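# Put phone on comic book, laptop on stand

## Task

Place the phone so it lies flat with every part of it resting on the comic book. Also place the laptop, closed, on the laptop stand with its top face upward and one of its long edges pressed up to the stand's lips. When finished, neither gripper may be in contact with the phone or the laptop.

## Robot and tools

Robot: two arms, left_arm and right_arm, each ending in a two-finger gripper. The fingers point along the gripper's own +z axis and close along its y axis. end_effector_position is the spot between the finger pads, roughly 1 cm short of the tips.

Scene frame: origin at table-top height, halfway between the nominal arm bases. +x goes out over the table, +z goes up, and left_arm sits on the +y side. Arm names do not match image left and right. Positions are in metres and orientations are wxyz quaternions. A BASES line, when present, gives the calibrated base places. Reported hand positions can be slightly wrong, more so when the arm reaches far.

execute_actions(actions, cameras): actions is a list of actions; each action is a list of 1 to 15 rows, and each row is one control step of 1/30 s. If an action has fewer than 15 rows, its last row repeats until 15 steps are done. Every row holds 14 numbers in [-1, 1], always both arms: dx, dy, dz, rx, ry, rz, opening for left_arm, then those seven for right_arm. The first six are an offset (not a pose) from that arm's Hand target as it was when the action began, along scene-frame axes; every row counts from that same start, not from the row before. Scale: 1.0 equals 0.6 m of travel or 180 degrees of turn. rx, ry, rz form a single rotation vector, applied about the Hand target's position. A translation longer than 1.0 may be shortened along its direction. Opening is absolute: +1 fully open (0.094 m), -1 closed. Sending the same offset again moves the arm further. An empty list just returns state and images. cameras picks images: omitted, null or ["all"] gives all, [] gives none; a wrong name voids the call.

move(target, speed, blend, opening_speed, blocking, cameras): drives each gripper in a straight line from its Hand target toward the offset in target. target is one 14-number row laid out as above, or a list of up to 15 such rows differing only in pose offsets, each still counted from the same starting Hand targets. speed is m/s, 0.002 to 0.5 (default 0.25), rotation capped at twice that in rad/s; one value or one per target. blend (m) rounds corners between listed targets. opening_speed (0.2 or more, per second on the -1..+1 scale) ramps the fingers; otherwise the opening is sent at once. A move lasts at least 0.5 s, is cut off after 10 s, and does not avoid obstacles or the other arm. Grippers lag and can overshoot speed, especially with an arm nearly straight. blocking=false returns after about 0.5 s while the move continues; then call wait or stop before any new motion. The result adds a move: line: done (at rest within 10 mm and 2 degrees), off_target, moving, held (a check blocked a step, or the clearance check halted the move), or fault. limits=paced means the command was clipped; limits=held means steps were withheld. Neither done nor off_target tells you about contact.

wait(seconds 0 to 10, cameras): lets time pass with commands held; a running move goes on. stop(): brakes a running move; it needs room, more when fast. zoom_image(camera, region): closer view of cam_head_left or cam_head_right (each 896x504); region is [x0, y0, x1, y1] in pixels from the top-left, at most 504 by 504. finished_scene(scene, check): the first call only records your check; you may still fix things. The second call ends the scene irreversibly and reports success. check should list, per condition, what the current images and readings show, what they cannot show, and how it could fail despite looking fine.

Control details: each step the commanded pose is clipped to within 100 mm and 20 degrees of the measured gripper pose. Hand target in results is the clipped last command and is what the next offsets start from; if it falls short, command the remainder from there. Friction can leave a gripper about 1 cm off in free air. An arm blocked by an object keeps pushing until commanded back past the gripper; all-zero pose numbers re-command the Hand target. Always resend each gripper's wanted opening, since 0 is a real command (half open). Tool commands in results shows present commands.

Gripping: grip_measured uses the opening scale; empty it reads up to 1.6 mm wide. On hard parts a full squeeze reads up to about 3 mm under the part's width. Commanding about 0.11 below the first-contact reading gives full force (about 50 to 62 N per pad). To release, command well above grip_measured. grip_effort_nm is motor effort, negative closing, not finger force. Joint torques include arm weight, have offsets and noise; numbers 3 and 4 wrap at ±28 N m.

Joint ranges (rad): waist -2.880 to 2.880, shoulder 0.000 to 3.142, elbow 0.000 to 3.019 (straight at 2.964), wrist pitch -1.693 to 1.571, wrist yaw -1.571 to 1.571, wrist roll -2.094 to 2.094.

Avoid: dropping objects or releasing moving ones, anything ending off the table, slams and hard pushes, and the arms striking each other (grippers and wrist cameras are not protected by the clearance check). A pose unreachable line means a command was withheld. Objects may get brief tugs or pushes. Motors heat from holding loads, stretched arms or pushing at unreachable poses; at 85 °C a MOTOR HOT line appears, at 100 °C an OVER-TEMPERATURE FAULT drops that arm for 30 to 60 s or more.

Each tool is called after "Call:" in YAML: its name, and indented under it one key for each argument.

## Session

Call:
execute_actions:
  actions: []

Scene clock: 0.00 s.
left_arm: end_effector_position=(+0.4936, +0.7722, +0.2723) grip_measured=+1.000 grip_effort_nm=n/a end_effector_quat_wxyz=(+0.538, +0.343, +0.763, +0.102) | right_arm: end_effector_position=(+0.0820, -0.5476, +0.1551) grip_measured=+1.000 grip_effort_nm=n/a end_effector_quat_wxyz=(-0.018, +0.931, +0.365, +0.017)
Joint positions: left_arm=[1.045 1.959 1.826 -0.901 1.086 1.589 0.094] | right_arm=[-1.159 1.068 0.818 -1.355 -0.035 1.239 0.094]
Joint velocities: left_arm=[-0.005 -0.024 0.012 -0.002 -0.066 0.007 0] | right_arm=[-0.015 -0.005 -0.002 -0.002 0.037 0.022 0]
Joint torques (N m): no reading
Motor temperatures (°C): left_arm=[23 25 27 24 28 25 28] | right_arm=[27 30 27 25 24 24 25]
Heat: left arm: hottest wrist yaw 28 °C; right arm: hottest shoulder 30 °C.
Hand target: left_arm +0.4958, +0.7761, +0.2941; +0.539, +0.352, +0.755, +0.121 | right_arm +0.0853, -0.5549, +0.1634; -0.006, +0.931, +0.366, +0.017
Tool commands: left_gripper/opening=+1.0 right_gripper/opening=+1.0

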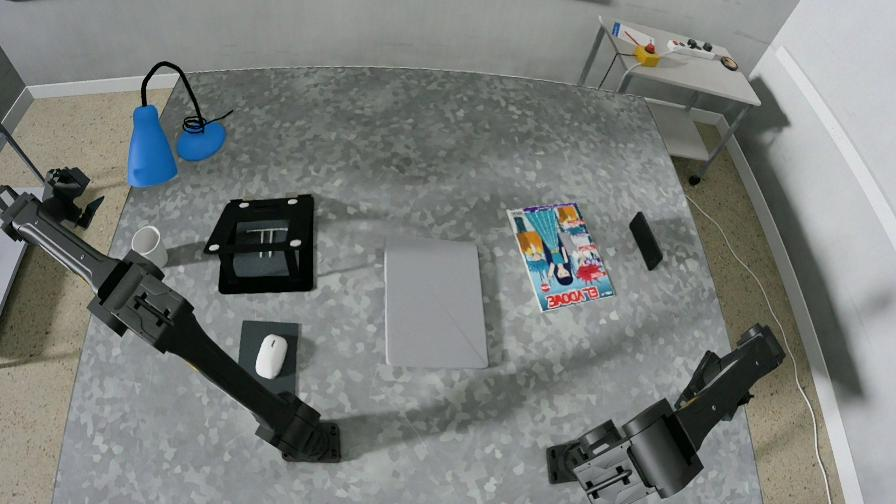

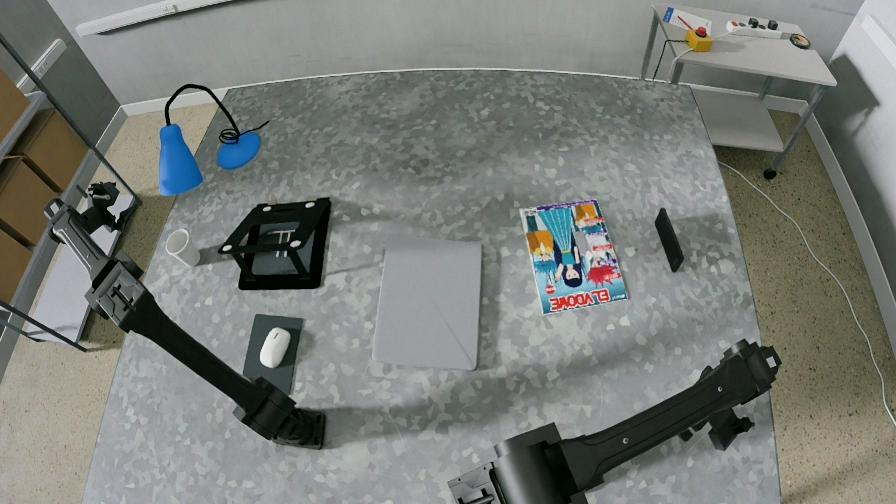

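Call:
zoom_image:
  camera: "cam_head_left"
  region: [180, 170, 340, 310]

Call:
zoom_image:
  camera: "cam_head_right"
  region: [190, 170, 350, 310]

Call:
zoom_image:
  camera: "cam_head_left"
  region: [370, 220, 510, 380]

Call:
zoom_image:
  camera: "cam_head_right"
  region: [510, 180, 710, 330]

Call:
zoom_image:
  camera: "cam_head_left"
  region: [490, 180, 690, 330]

Scaled by 3.150.

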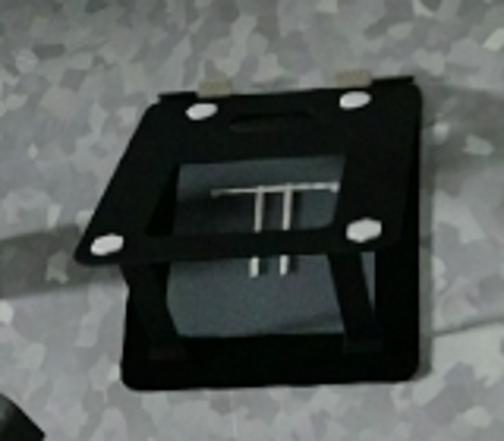

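Scaled by 3.150.

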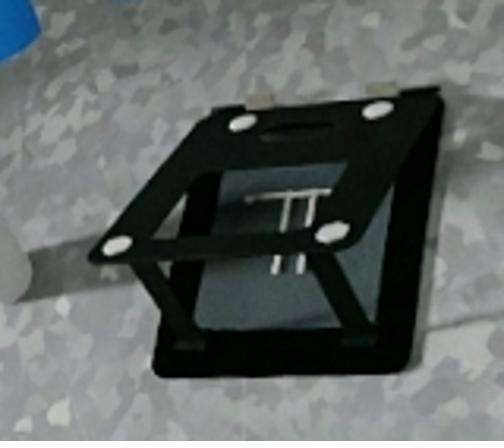

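Scaled by 3.150.

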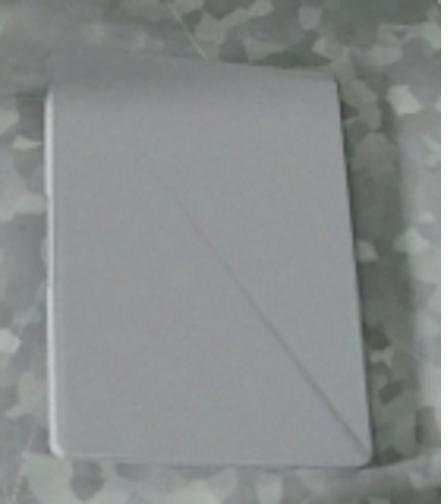

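Scaled by 2.520.

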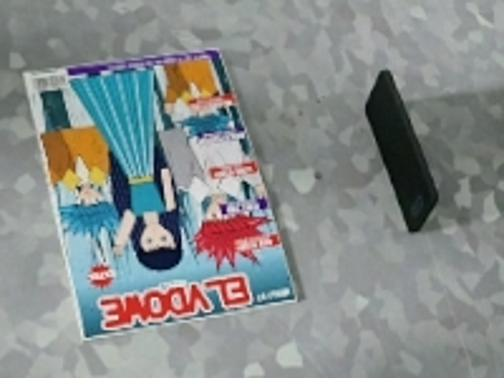

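Scaled by 2.520.

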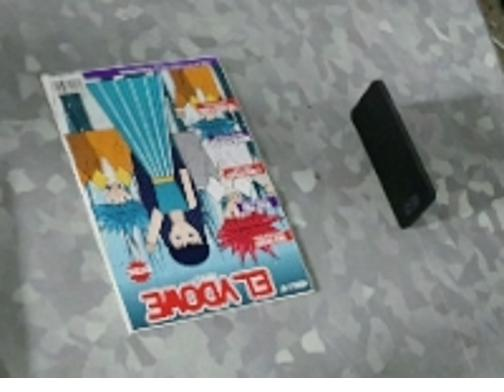

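Call:
move:
  target: [-0.327,-0.543,0.01,-0.084,0.374,0.245,1, 0.442,0.175,0.145,0,0,0.762,1]

Scene clock: 48.67 s.
left_arm: end_effector_position=(+0.3003, +0.4616, +0.2964) grip_measured=+1.000 grip_effort_nm=0.022 end_effector_quat_wxyz=(+0.005, -0.004, +1.000, +0.007) | right_arm: end_effector_position=(+0.3351, -0.4473, +0.2317) grip_measured=+1.000 grip_effort_nm=-0.017 end_effector_quat_wxyz=(-0.033, +0.009, +0.999, +0.010)
Joint positions: left_arm=[0.656 1.236 1.319 -1.639 -0.004 0.676 0.094] | right_arm=[-0.36 1.402 1.302 -1.54 0.004 -0.336 0.094]
Joint velocities: left_arm=[-0.005 -0.005 0.007 0.002 -0.051 -0.051 0] | right_arm=[-0.024 -0.005 0.002 0.007 0.007 -0.022 0]
Joint torques (N m): left_arm=[-3.14 -11.58 9.43 -0.06 -0.1 -0.08] | right_arm=[1.32 -11.16 12.67 -0.28 0.05 0.08]
Motor temperatures (°C): left_arm=[23 28 32 24 28 24 27] | right_arm=[27 31 35 25 24 24 25]
Heat: left arm: hottest elbow 32 °C; right arm: hottest elbow 35 °C.
Hand target: left_arm +0.2969, +0.4530, +0.2985; +0.003, -0.002, +1.000, +0.007 | right_arm +0.3539, -0.4501, +0.2451; -0.022, +0.000, +1.000, +0.005
Off the commanded pose: left_arm 0.012 m, 1 deg | right_arm 0.024 m, 2 deg.
move: off_target (left_arm, right_arm)

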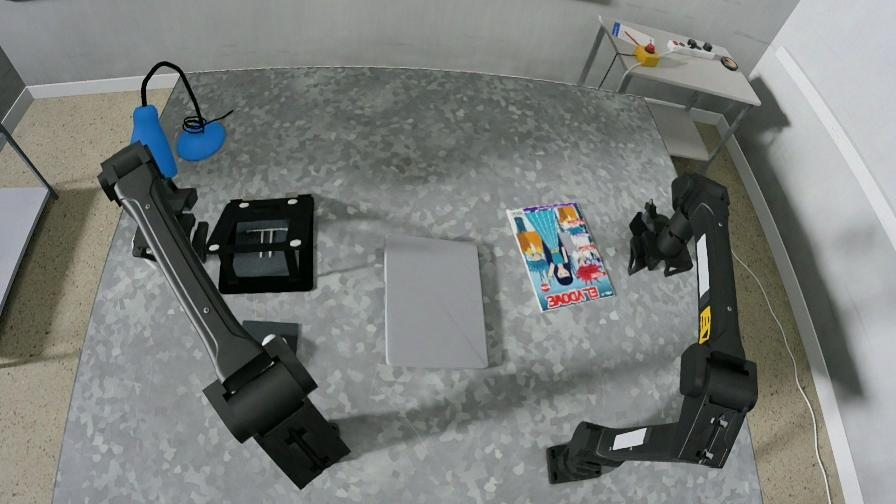

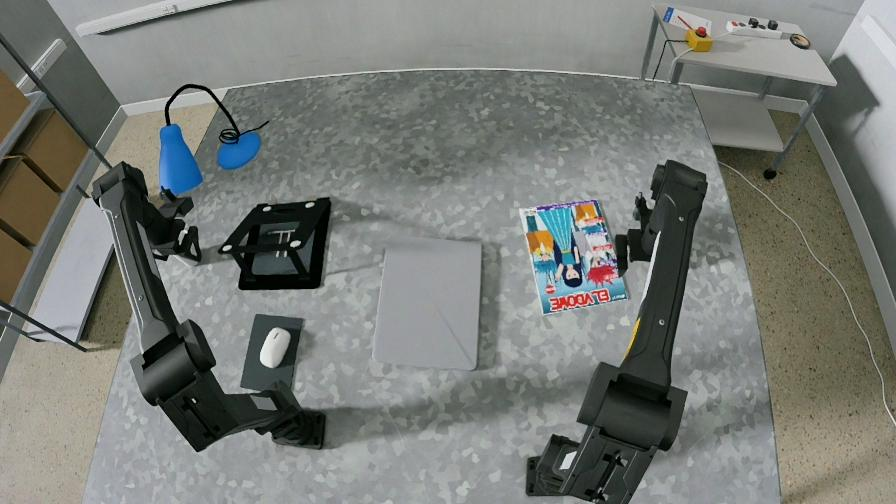

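Call:
zoom_image:
  camera: "cam_head_left"
  region: [600, 160, 760, 300]

Call:
zoom_image:
  camera: "cam_head_right"
  region: [580, 150, 740, 290]

Call:
zoom_image:
  camera: "cam_head_right"
  region: [90, 150, 250, 290]

Call:
zoom_image:
  camera: "cam_head_left"
  region: [90, 150, 250, 290]

Scaled by 3.150.

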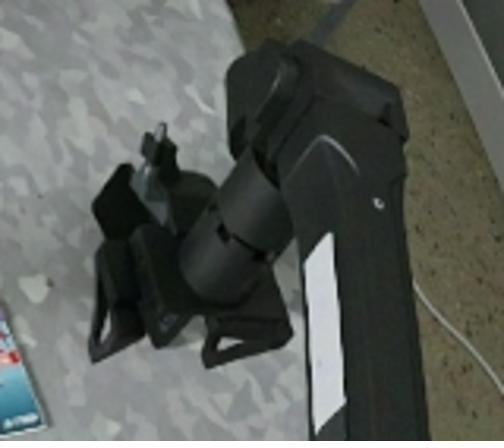

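Scaled by 3.150.

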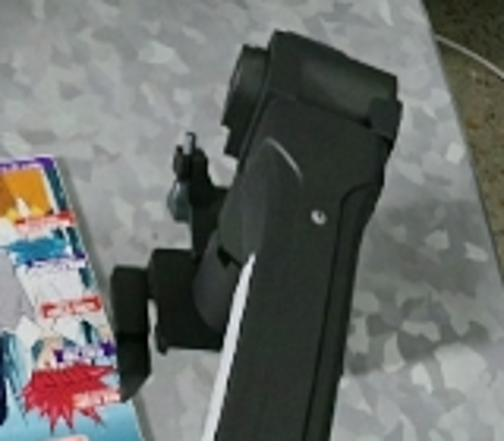

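Scaled by 3.150.

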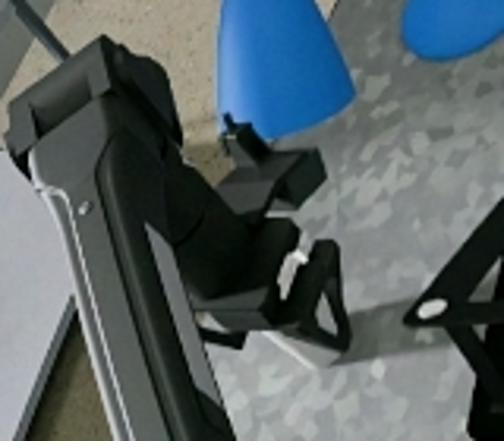

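Scaled by 3.150.

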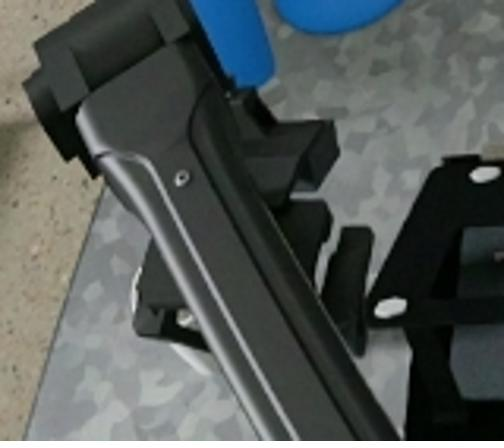

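Call:
move:
  target: [0,0,0,0,0,0,1, 0.1,0,-0.2,0,0,0,1]

Call:
zoom_image:
  camera: "cam_head_left"
  region: [580, 170, 740, 310]

Call:
zoom_image:
  camera: "cam_head_right"
  region: [580, 170, 740, 310]

Scene clock: 68.37 s.
left_arm: end_effector_position=(+0.3003, +0.4616, +0.2964) grip_measured=+1.000 grip_effort_nm=0.022 end_effector_quat_wxyz=(+0.005, -0.005, +1.000, +0.007) | right_arm: end_effector_position=(+0.4083, -0.4562, +0.1323) grip_measured=+1.000 grip_effort_nm=-0.012 end_effector_quat_wxyz=(-0.018, +0.002, +1.000, +0.004)
Joint positions: left_arm=[0.656 1.236 1.319 -1.639 -0.004 0.675 0.094] | right_arm=[-0.323 1.622 1.282 -1.268 0.004 -0.314 0.094]
Joint velocities: left_arm=[-0.015 -0.024 0.002 -0.012 0.007 0.022 0] | right_arm=[0.005 -0.005 -0.002 -0.007 0.007 -0.022 0]
Joint torques (N m): left_arm=[-1.85 -11.58 9.42 0.06 -0.1 -0.08] | right_arm=[1.32 -15.15 7.54 0.49 -0.01 0.24]
Motor temperatures (°C): left_arm=[23 28 32 24 27 24 27] | right_arm=[27 31 40 25 24 24 25]
Heat: left arm: hottest elbow 32 °C; right arm: hottest elbow 40 °C.
Hand target: left_arm +0.2969, +0.4530, +0.2985; +0.003, -0.002, +1.000, +0.007 | right_arm +0.4120, -0.4516, +0.1241; -0.022, +0.000, +1.000, +0.005
Off the commanded pose: left_arm 0.009 m, 0 deg | right_arm 0.011 m, 0 deg.
move: off_target (right_arm)

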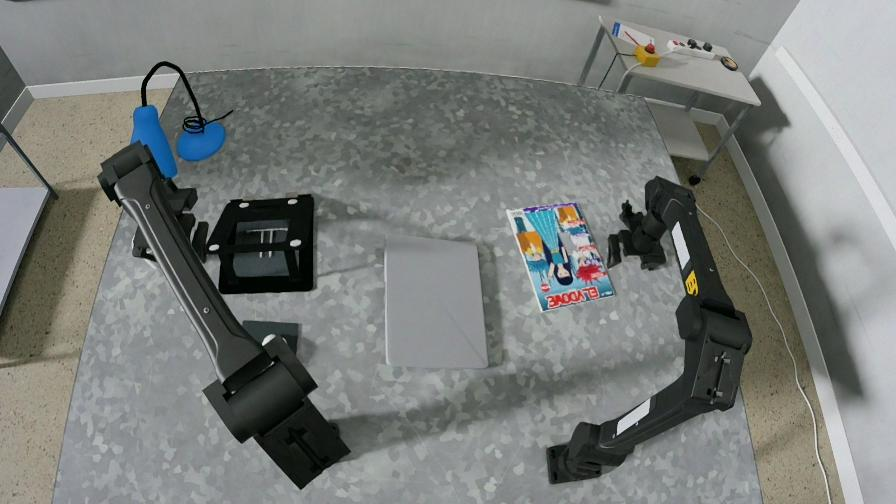

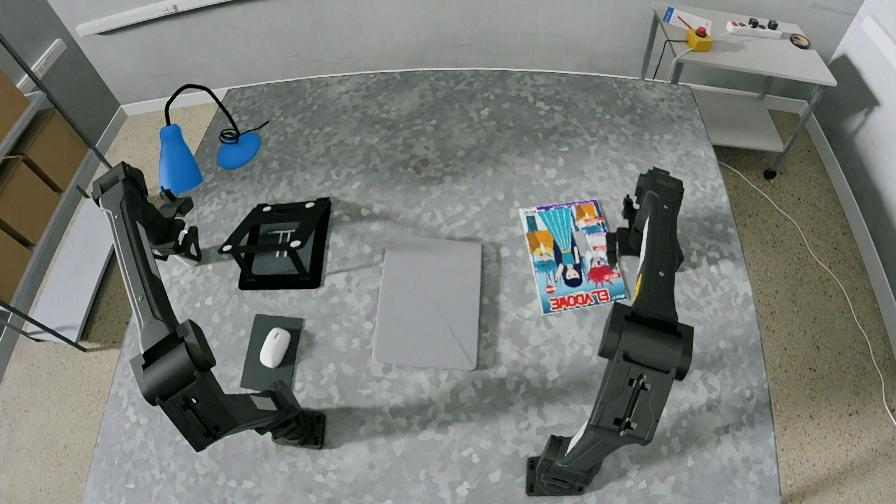

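Scaled by 3.150.

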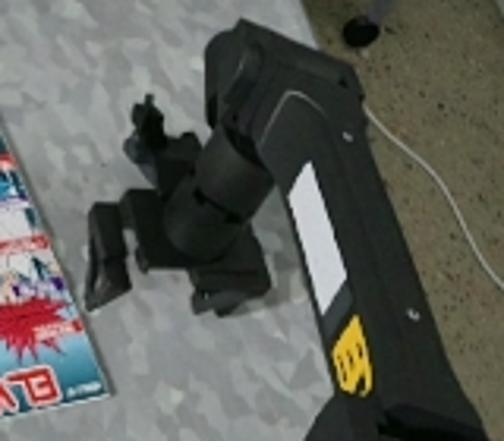

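Scaled by 3.150.

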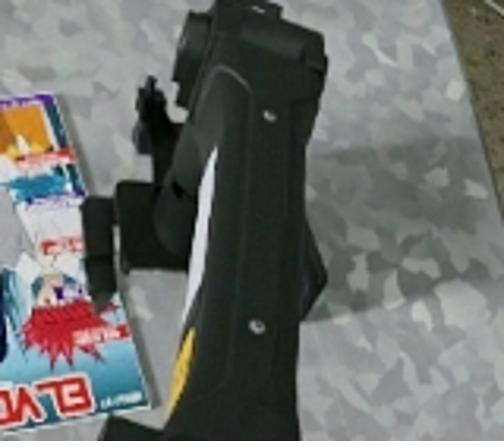

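Call:
move:
  target: [0,0,0,0,0,0,1, 0.222,-0.214,0.06,0,0,0.061,1]

Call:
zoom_image:
  camera: "cam_head_left"
  region: [580, 150, 740, 290]

Call:
zoom_image:
  camera: "cam_head_right"
  region: [590, 150, 750, 290]

Scene clock: 89.60 s.
left_arm: end_effector_position=(+0.3003, +0.4616, +0.2964) grip_measured=+1.000 grip_effort_nm=0.017 end_effector_quat_wxyz=(+0.005, -0.005, +1.000, +0.007) | right_arm: end_effector_position=(+0.5314, -0.5704, +0.1575) grip_measured=+1.000 grip_effort_nm=-0.012 end_effector_quat_wxyz=(-0.028, -0.096, +0.995, +0.007)
Joint positions: left_arm=[0.656 1.236 1.319 -1.639 -0.004 0.675 0.094] | right_arm=[-0.433 2.029 1.931 -1.528 0.017 -0.619 0.094]
Joint velocities: left_arm=[-0.005 -0.015 0.007 -0.002 0.051 0.022 0] | right_arm=[-0.005 -0.015 -0.007 -0.007 0.022 -0.022 0]
Joint torques (N m): left_arm=[-2.73 -11.16 9.35 -0.06 -0.12 -0.13] | right_arm=[-0.03 -21.25 12.57 -0.36 0.05 0.08]
Motor temperatures (°C): left_arm=[23 27 31 24 27 24 27] | right_arm=[27 32 37 25 24 23 25]
Heat: left arm: hottest elbow 31 °C; right arm: hottest elbow 37 °C.
Hand target: left_arm +0.2969, +0.4530, +0.2985; +0.003, -0.002, +1.000, +0.007 | right_arm +0.5443, -0.5817, +0.1595; -0.022, -0.096, +0.995, +0.002
Off the commanded pose: left_arm 0.009 m, 0 deg | right_arm 0.017 m, 1 deg.
move: off_target (right_arm)

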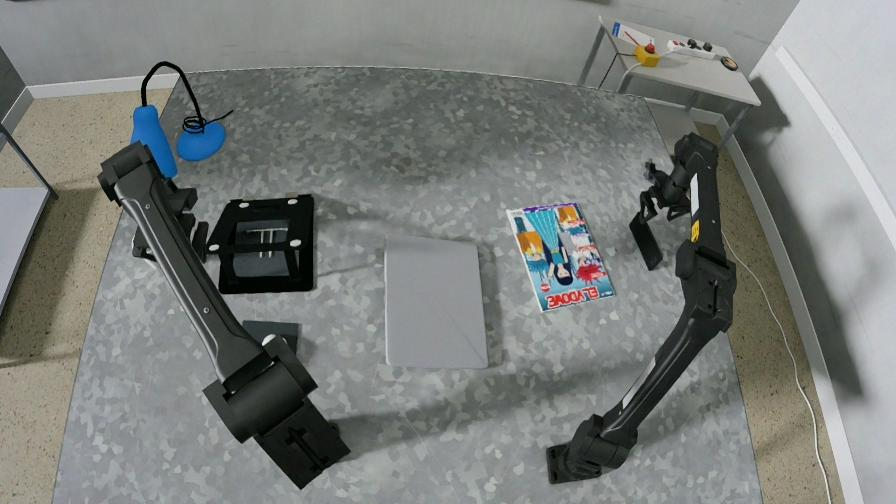

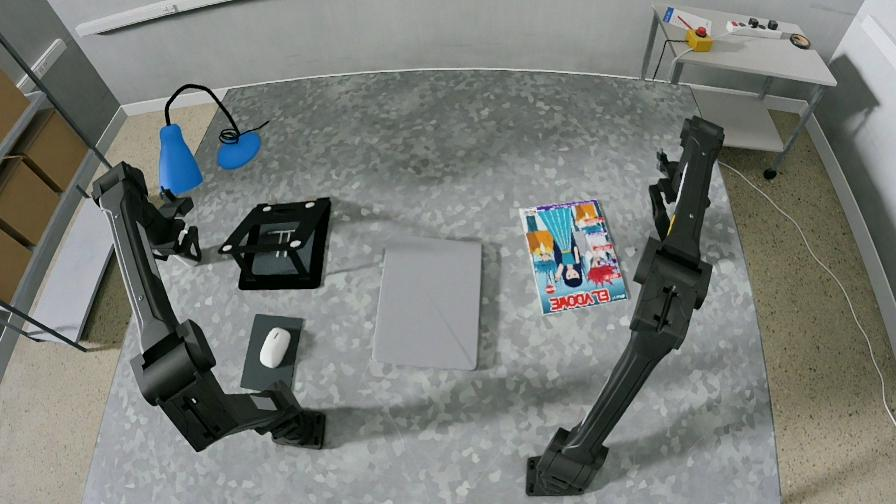

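Scaled by 3.150.

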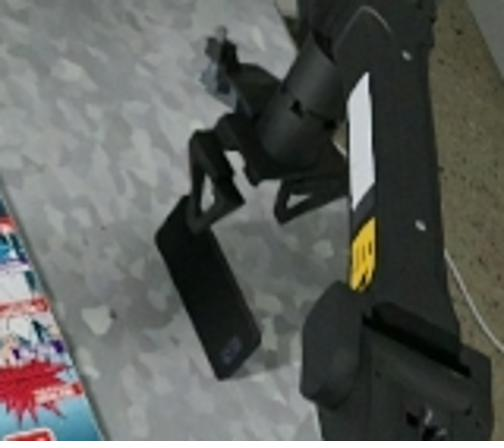

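Scaled by 3.150.

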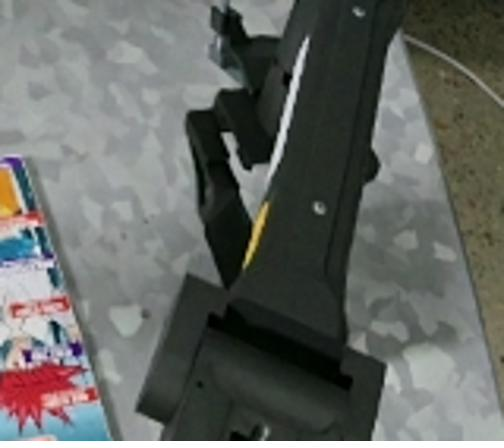

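Call:
move:
  target: [0,0,0,0,0,0,1, 0.003,-0.029,-0.09,0,0,0,1]

Call:
zoom_image:
  camera: "cam_head_left"
  region: [600, 170, 700, 290]

Call:
zoom_image:
  camera: "cam_head_right"
  region: [620, 170, 720, 290]

Scene clock: 97.03 s.
left_arm: end_effector_position=(+0.3003, +0.4616, +0.2964) grip_measured=+1.000 grip_effort_nm=0.022 end_effector_quat_wxyz=(+0.005, -0.005, +1.000, +0.007) | right_arm: end_effector_position=(+0.5458, -0.5925, +0.1247) grip_measured=+1.000 grip_effort_nm=-0.012 end_effector_quat_wxyz=(-0.012, -0.097, +0.995, -0.002)
Joint positions: left_arm=[0.656 1.236 1.319 -1.639 -0.004 0.675 0.094] | right_arm=[-0.455 2.082 1.931 -1.439 0.017 -0.644 0.094]
Joint velocities: left_arm=[0.015 0.005 -0.012 -0.007 -0.037 -0.11 0] | right_arm=[-0.005 -0.024 0.022 -0.007 0.022 0.022 0]
Joint torques (N m): left_arm=[-2.02 -12.51 9.48 -0.27 -0.16 -0.04] | right_arm=[-0.15 -22.24 8.14 0.42 0.06 0.08]
Motor temperatures (°C): left_arm=[23 27 31 24 27 24 27] | right_arm=[27 34 38 25 24 23 25]
Heat: left arm: hottest elbow 31 °C; right arm: hottest elbow 38 °C.
Hand target: left_arm +0.2970, +0.4530, +0.2985; +0.003, -0.002, +1.000, +0.007 | right_arm +0.5451, -0.5997, +0.1054; -0.022, -0.096, +0.995, +0.002
Off the commanded pose: left_arm 0.009 m, 0 deg | right_arm 0.020 m, 1 deg.
move: off_target (right_arm)

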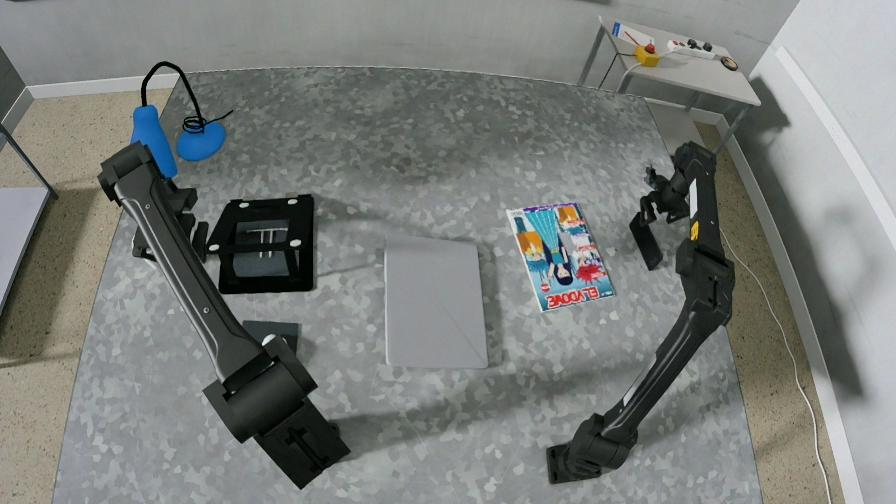

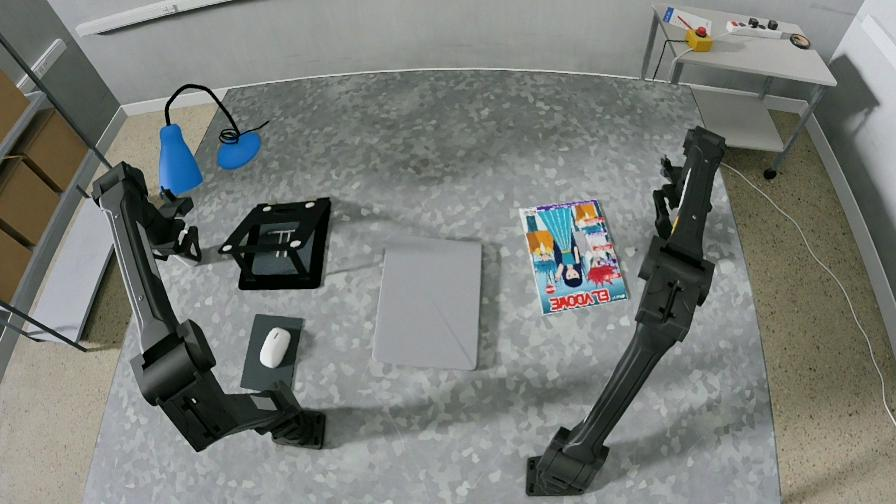

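Scaled by 4.200.

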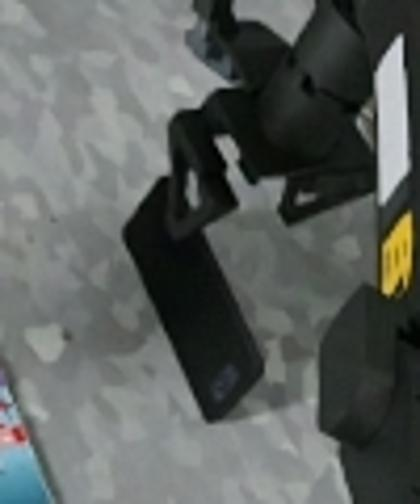

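Scaled by 4.200.

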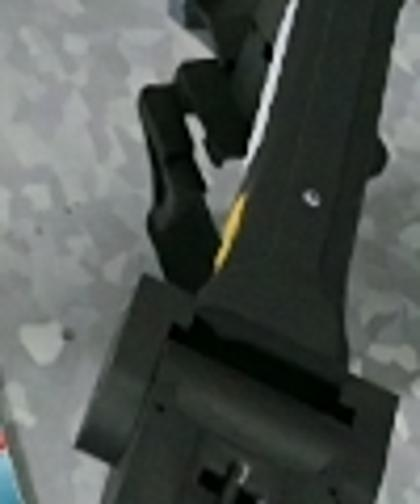

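Call:
move:
  target: [0,0,0,0,0,0,1, 0,-0.01,-0.108,0,0,0,1]
  speed: 0.12

Call:
zoom_image:
  camera: "cam_head_left"
  region: [600, 170, 700, 290]

Scene clock: 105.50 s.
left_arm: end_effector_position=(+0.3003, +0.4616, +0.2964) grip_measured=+1.000 grip_effort_nm=0.017 end_effector_quat_wxyz=(+0.005, -0.005, +1.000, +0.007) | right_arm: end_effector_position=(+0.5487, -0.5993, +0.0611) grip_measured=+1.000 grip_effort_nm=-0.022 end_effector_quat_wxyz=(-0.011, -0.098, +0.995, -0.003)
Joint positions: left_arm=[0.656 1.236 1.319 -1.639 -0.004 0.675 0.094] | right_arm=[-0.463 2.136 1.852 -1.301 0.017 -0.654 0.094]
Joint velocities: left_arm=[-0.015 -0.005 0.002 0.002 0.022 -0.051 0] | right_arm=[0.015 -0.024 -0.007 -0.007 -0.022 -0.022 0]
Joint torques (N m): left_arm=[-2.2 -11.22 9.54 -0.21 -0.08 -0.11] | right_arm=[-0.32 -22.71 7.54 0.61 0.08 0.07]
Motor temperatures (°C): left_arm=[23 27 31 24 27 24 27] | right_arm=[27 33 37 25 24 23 25]
Heat: left arm: hottest elbow 31 °C; right arm: hottest elbow 37 °C.
Hand target: left_arm +0.2970, +0.4530, +0.2985; +0.003, -0.002, +1.000, +0.007 | right_arm +0.5440, -0.6061, +0.0407; -0.022, -0.096, +0.995, +0.002
Off the commanded pose: left_arm 0.009 m, 0 deg | right_arm 0.022 m, 1 deg.
move: off_target (right_arm)

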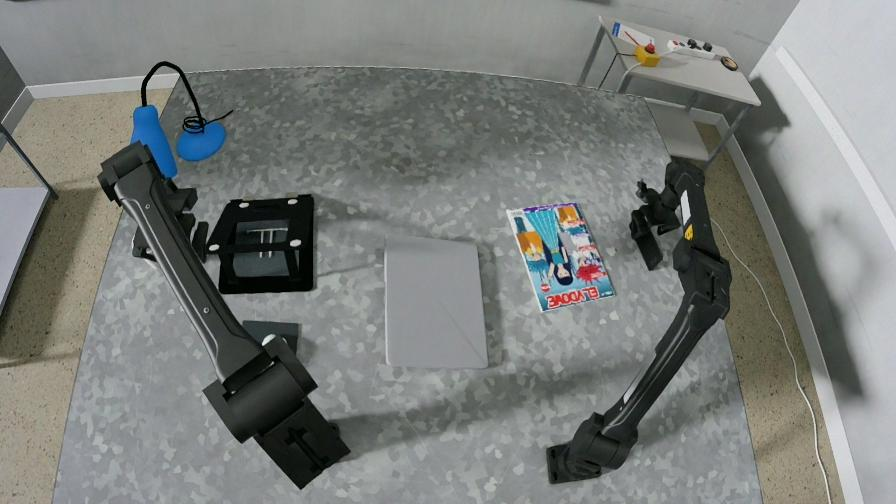

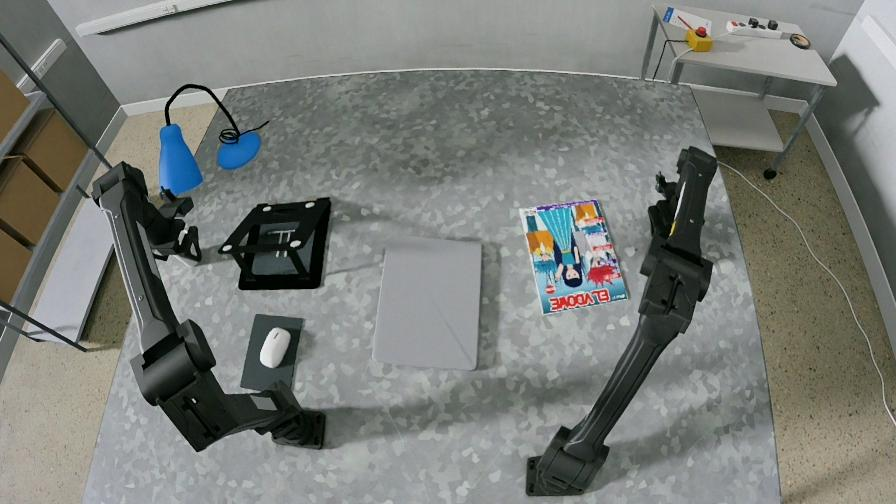

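Scaled by 4.200.

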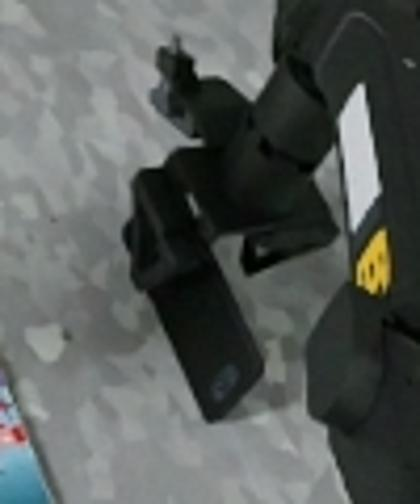

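Call:
move:
  target: [0,0,0,0,0,0,1, 0,0,0,0,0,0,-0.75]
  opening_speed: 1.0
  cameras: []

Call:
move:
  target: [0,0,0,0,0,0,1, 0,0,0,0,0,0,-0.96]
  opening_speed: 0.3
  cameras: ["cam_head_left"]

Call:
zoom_image:
  camera: "cam_head_left"
  region: [600, 170, 700, 290]

Scene clock: 111.03 s.
left_arm: end_effector_position=(+0.3003, +0.4616, +0.2964) grip_measured=+1.000 grip_effort_nm=0.022 end_effector_quat_wxyz=(+0.005, -0.005, +1.000, +0.007) | right_arm: end_effector_position=(+0.5487, -0.5993, +0.0611) grip_measured=-0.748 grip_effort_nm=-0.085 end_effector_quat_wxyz=(-0.011, -0.098, +0.995, -0.003)
Joint positions: left_arm=[0.656 1.236 1.319 -1.639 -0.004 0.675 0.094] | right_arm=[-0.463 2.136 1.852 -1.301 0.017 -0.654 0.012]
Joint velocities: left_arm=[-0.005 -0.015 -0.002 -0.012 0.022 -0.022 0] | right_arm=[-0.005 -0.005 0.002 -0.002 -0.11 0.037 0]
Joint torques (N m): left_arm=[-2.14 -11.4 9.42 -0.06 -0.16 -0.11] | right_arm=[-0.26 -22.95 7.51 0.49 0.08 0.08]
Motor temperatures (°C): left_arm=[23 27 31 24 27 24 27] | right_arm=[27 35 37 25 24 23 25]
Heat: left arm: hottest elbow 31 °C; right arm: hottest elbow 37 °C.
Hand target: left_arm +0.2970, +0.4530, +0.2985; +0.003, -0.002, +1.000, +0.007 | right_arm +0.5440, -0.6061, +0.0407; -0.022, -0.096, +0.995, +0.002
Off the commanded pose: left_arm 0.009 m, 0 deg | right_arm 0.022 m, 1 deg.
move: off_target (right_arm)
No camera images: "cameras" was empty.

Scene clock: 111.93 s.
left_arm: end_effector_position=(+0.3003, +0.4616, +0.2964) grip_measured=+1.000 grip_effort_nm=0.017 end_effector_quat_wxyz=(+0.005, -0.005, +1.000, +0.007) | right_arm: end_effector_position=(+0.5487, -0.5993, +0.0611) grip_measured=-0.844 grip_effort_nm=-1.038 end_effector_quat_wxyz=(-0.011, -0.099, +0.995, -0.003)
Joint positions: left_arm=[0.656 1.236 1.319 -1.639 -0.004 0.675 0.094] | right_arm=[-0.463 2.136 1.852 -1.301 0.017 -0.655 0.007]
Joint velocities: left_arm=[-0.005 -0.005 0.007 -0.012 -0.007 -0.081 0] | right_arm=[-0.015 -0.005 -0.007 0.002 -0.007 0.022 0]
Joint torques (N m): left_arm=[-2.32 -11.22 9.47 0.12 -0.13 -0.09] | right_arm=[-0.26 -22.95 7.5 0.46 0.08 0.1]
Motor temperatures (°C): left_arm=[23 27 31 24 27 24 27] | right_arm=[27 35 37 25 24 23 25]
Heat: left arm: hottest elbow 31 °C; right arm: hottest elbow 37 °C.
Hand target: left_arm +0.2970, +0.4530, +0.2985; +0.003, -0.002, +1.000, +0.007 | right_arm +0.5440, -0.6061, +0.0407; -0.022, -0.096, +0.995, +0.002
Off the commanded pose: left_arm 0.009 m, 0 deg | right_arm 0.022 m, 1 deg.
move: off_target (right_arm)
Images, in order (width x height): cam_head_left 896x504.

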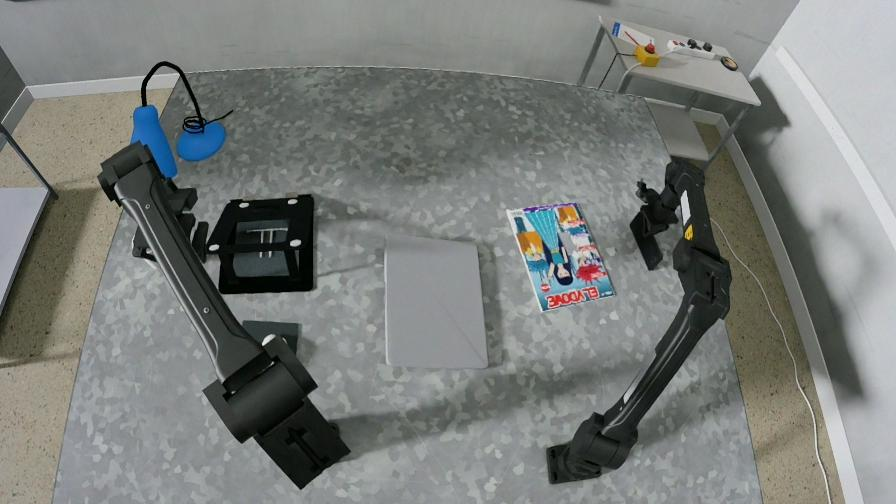

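Scaled by 4.200.

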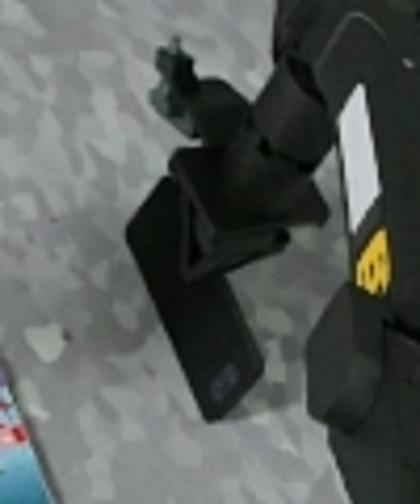

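Call:
move:
  target:
    - [0,0,0,0,0,0,1, 0,0,0.25,0,0,0,-0.96]
    - [0,0,0,0,0,0,1, -0.083,0.45,0.27,0,0,0.5,-0.96]
  blend: 0.04
  speed: 0.2

Call:
zoom_image:
  camera: "cam_head_left"
  region: [480, 150, 680, 330]

Call:
zoom_image:
  camera: "cam_head_right"
  region: [480, 150, 680, 330]

Scene clock: 142.90 s.
left_arm: end_effector_position=(+0.3003, +0.4616, +0.2964) grip_measured=+1.000 grip_effort_nm=0.022 end_effector_quat_wxyz=(+0.005, -0.005, +1.000, +0.007) | right_arm: end_effector_position=(+0.5012, -0.3367, +0.1845) grip_measured=-0.845 grip_effort_nm=-1.038 end_effector_quat_wxyz=(+0.030, +0.767, -0.641, -0.006)
Joint positions: left_arm=[0.656 1.236 1.319 -1.639 -0.004 0.675 0.094] | right_arm=[-0.039 1.771 1.619 -1.463 0.04 -1.781 0.007]
Joint velocities: left_arm=[-0.005 -0.005 -0.007 -0.002 0.007 0.022 0] | right_arm=[-0.015 -0.015 -0.007 -0.007 0.007 -0.066 -0.001]
Joint torques (N m): left_arm=[-3.19 -11.16 9.57 0.02 -0.08 -0.05] | right_arm=[1.08 -23 7.54 0.32 0.06 0.05]
Motor temperatures (°C): left_arm=[23 27 31 24 27 24 27] | right_arm=[27 38 36 25 24 23 27]
Heat: left arm: hottest elbow 31 °C; right arm: hottest shoulder 38 °C.
Hand target: left_arm +0.2970, +0.4530, +0.2985; +0.003, -0.002, +1.000, +0.007 | right_arm +0.4992, -0.3327, +0.2011; +0.018, +0.772, -0.636, +0.011
Off the commanded pose: left_arm 0.009 m, 0 deg | right_arm 0.020 m, 3 deg.
move: off_target (right_arm)

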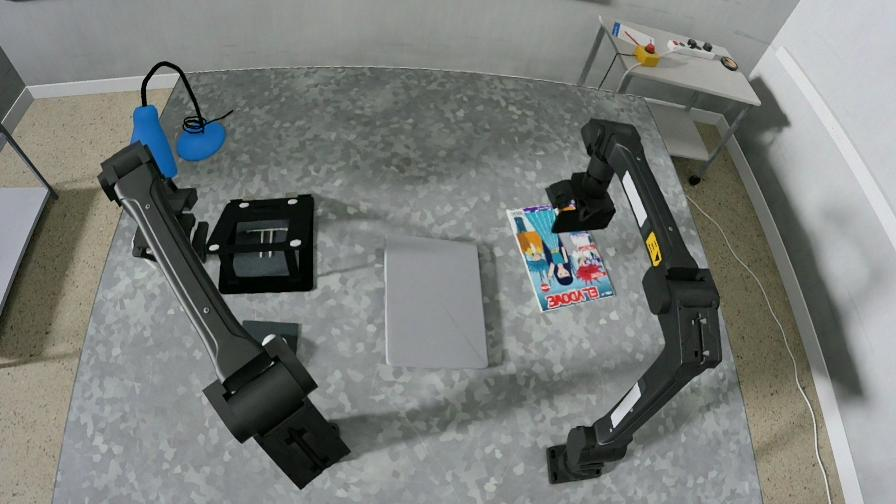

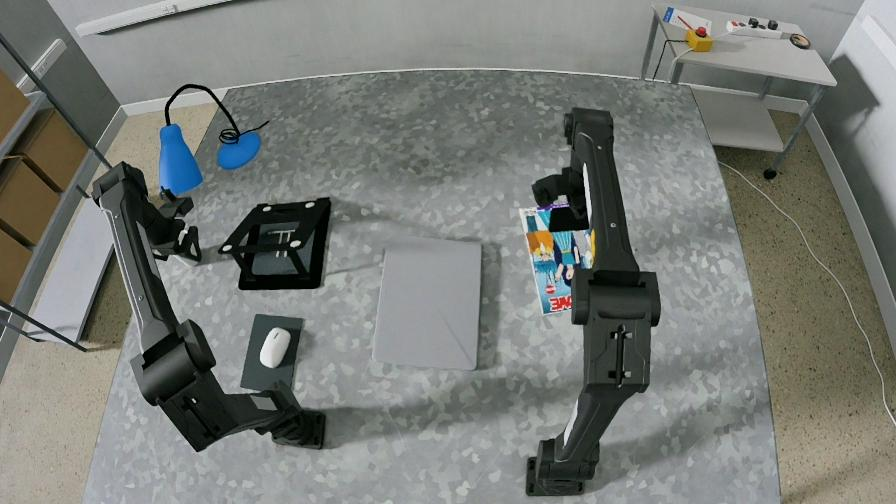

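Scaled by 2.520.

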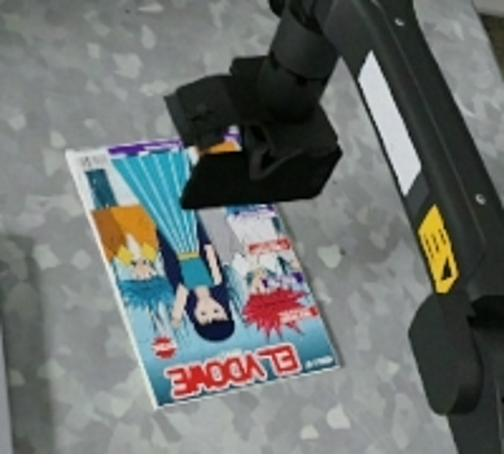

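Scaled by 2.520.

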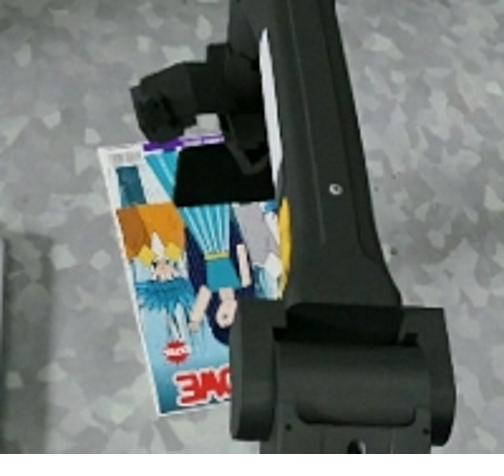

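Call:
move:
  target: [0,0,0,0,0,0,1, -0.065,0.023,-0.05,0.053,-0.272,0,-0.96]
  speed: 0.2

Call:
zoom_image:
  camera: "cam_head_left"
  region: [480, 150, 680, 330]

Call:
zoom_image:
  camera: "cam_head_right"
  region: [480, 150, 680, 330]

Scene clock: 152.23 s.
left_arm: end_effector_position=(+0.3003, +0.4616, +0.2964) grip_measured=+1.000 grip_effort_nm=0.022 end_effector_quat_wxyz=(+0.005, -0.005, +1.000, +0.007) | right_arm: end_effector_position=(+0.4574, -0.3130, +0.1572) grip_measured=-0.845 grip_effort_nm=-1.033 end_effector_quat_wxyz=(-0.291, +0.712, -0.582, +0.262)
Joint positions: left_arm=[0.656 1.236 1.319 -1.639 -0.004 0.675 0.094] | right_arm=[-0.06 1.276 0.772 -0.273 -0.149 -1.763 0.007]
Joint velocities: left_arm=[-0.015 -0.015 -0.007 0.002 0.007 0.007 0] | right_arm=[0.005 -0.015 -0.002 -0.017 -0.022 0.066 0]
Joint torques (N m): left_arm=[-2.26 -11.69 9.37 0.06 -0.13 -0.08] | right_arm=[-0.32 -13.8 7.94 2.39 -0.18 0.23]
Motor temperatures (°C): left_arm=[23 27 31 24 27 24 27] | right_arm=[27 37 36 25 24 23 27]
Heat: left arm: hottest elbow 31 °C; right arm: hottest shoulder 37 °C.
Hand target: left_arm +0.2970, +0.4530, +0.2985; +0.003, -0.002, +1.000, +0.007 | right_arm +0.4590, -0.3189, +0.1737; -0.306, +0.700, -0.580, +0.282
Off the commanded pose: left_arm 0.009 m, 0 deg | right_arm 0.015 m, 3 deg.
move: off_target (right_arm)

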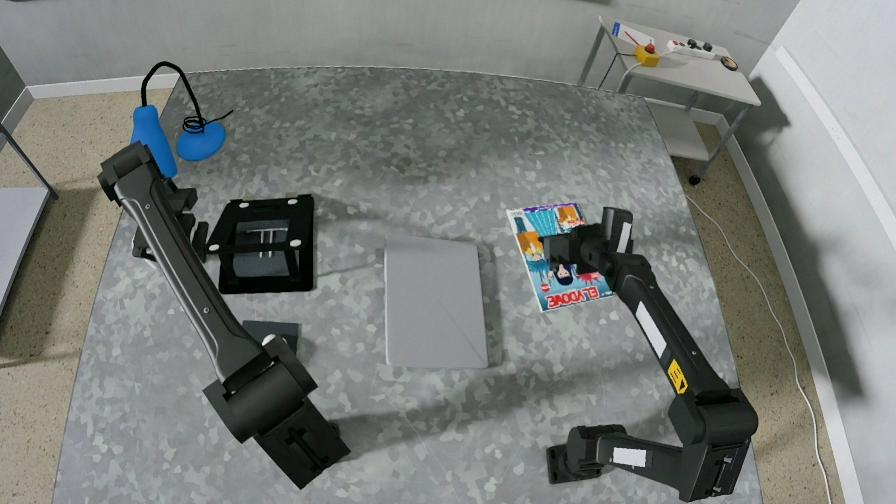

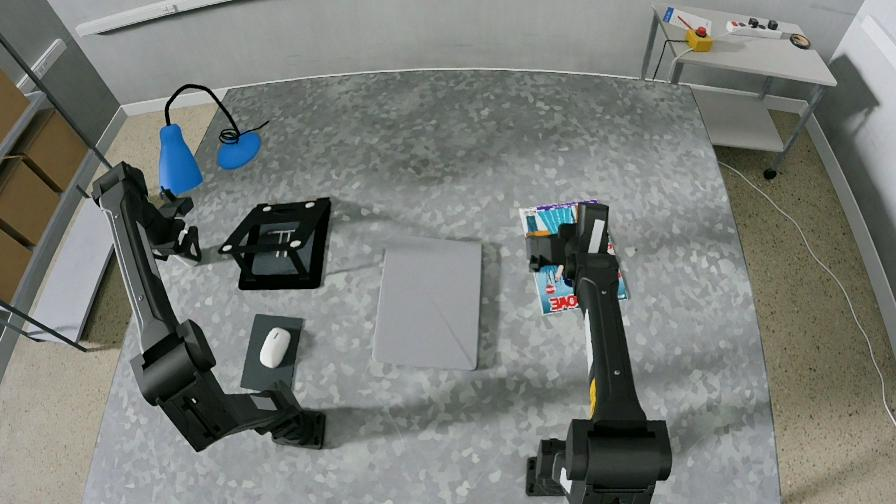

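Scaled by 2.520.

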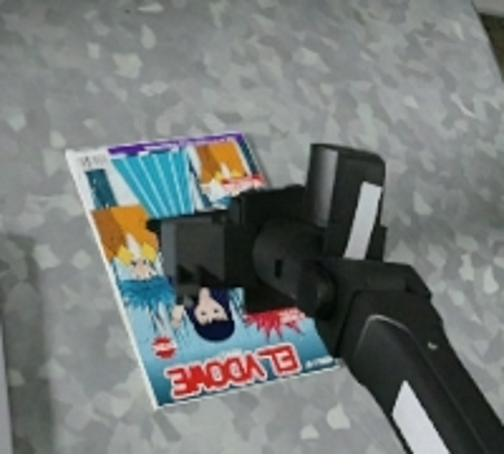

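Scaled by 2.520.

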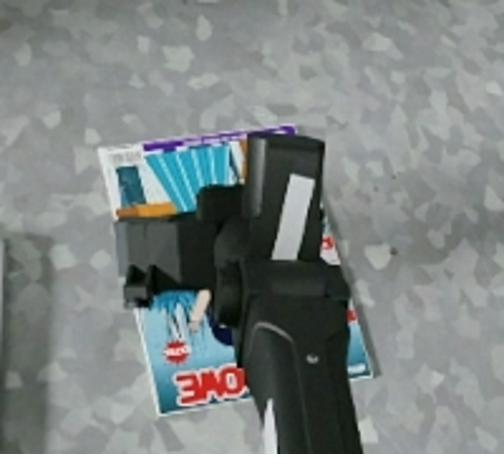

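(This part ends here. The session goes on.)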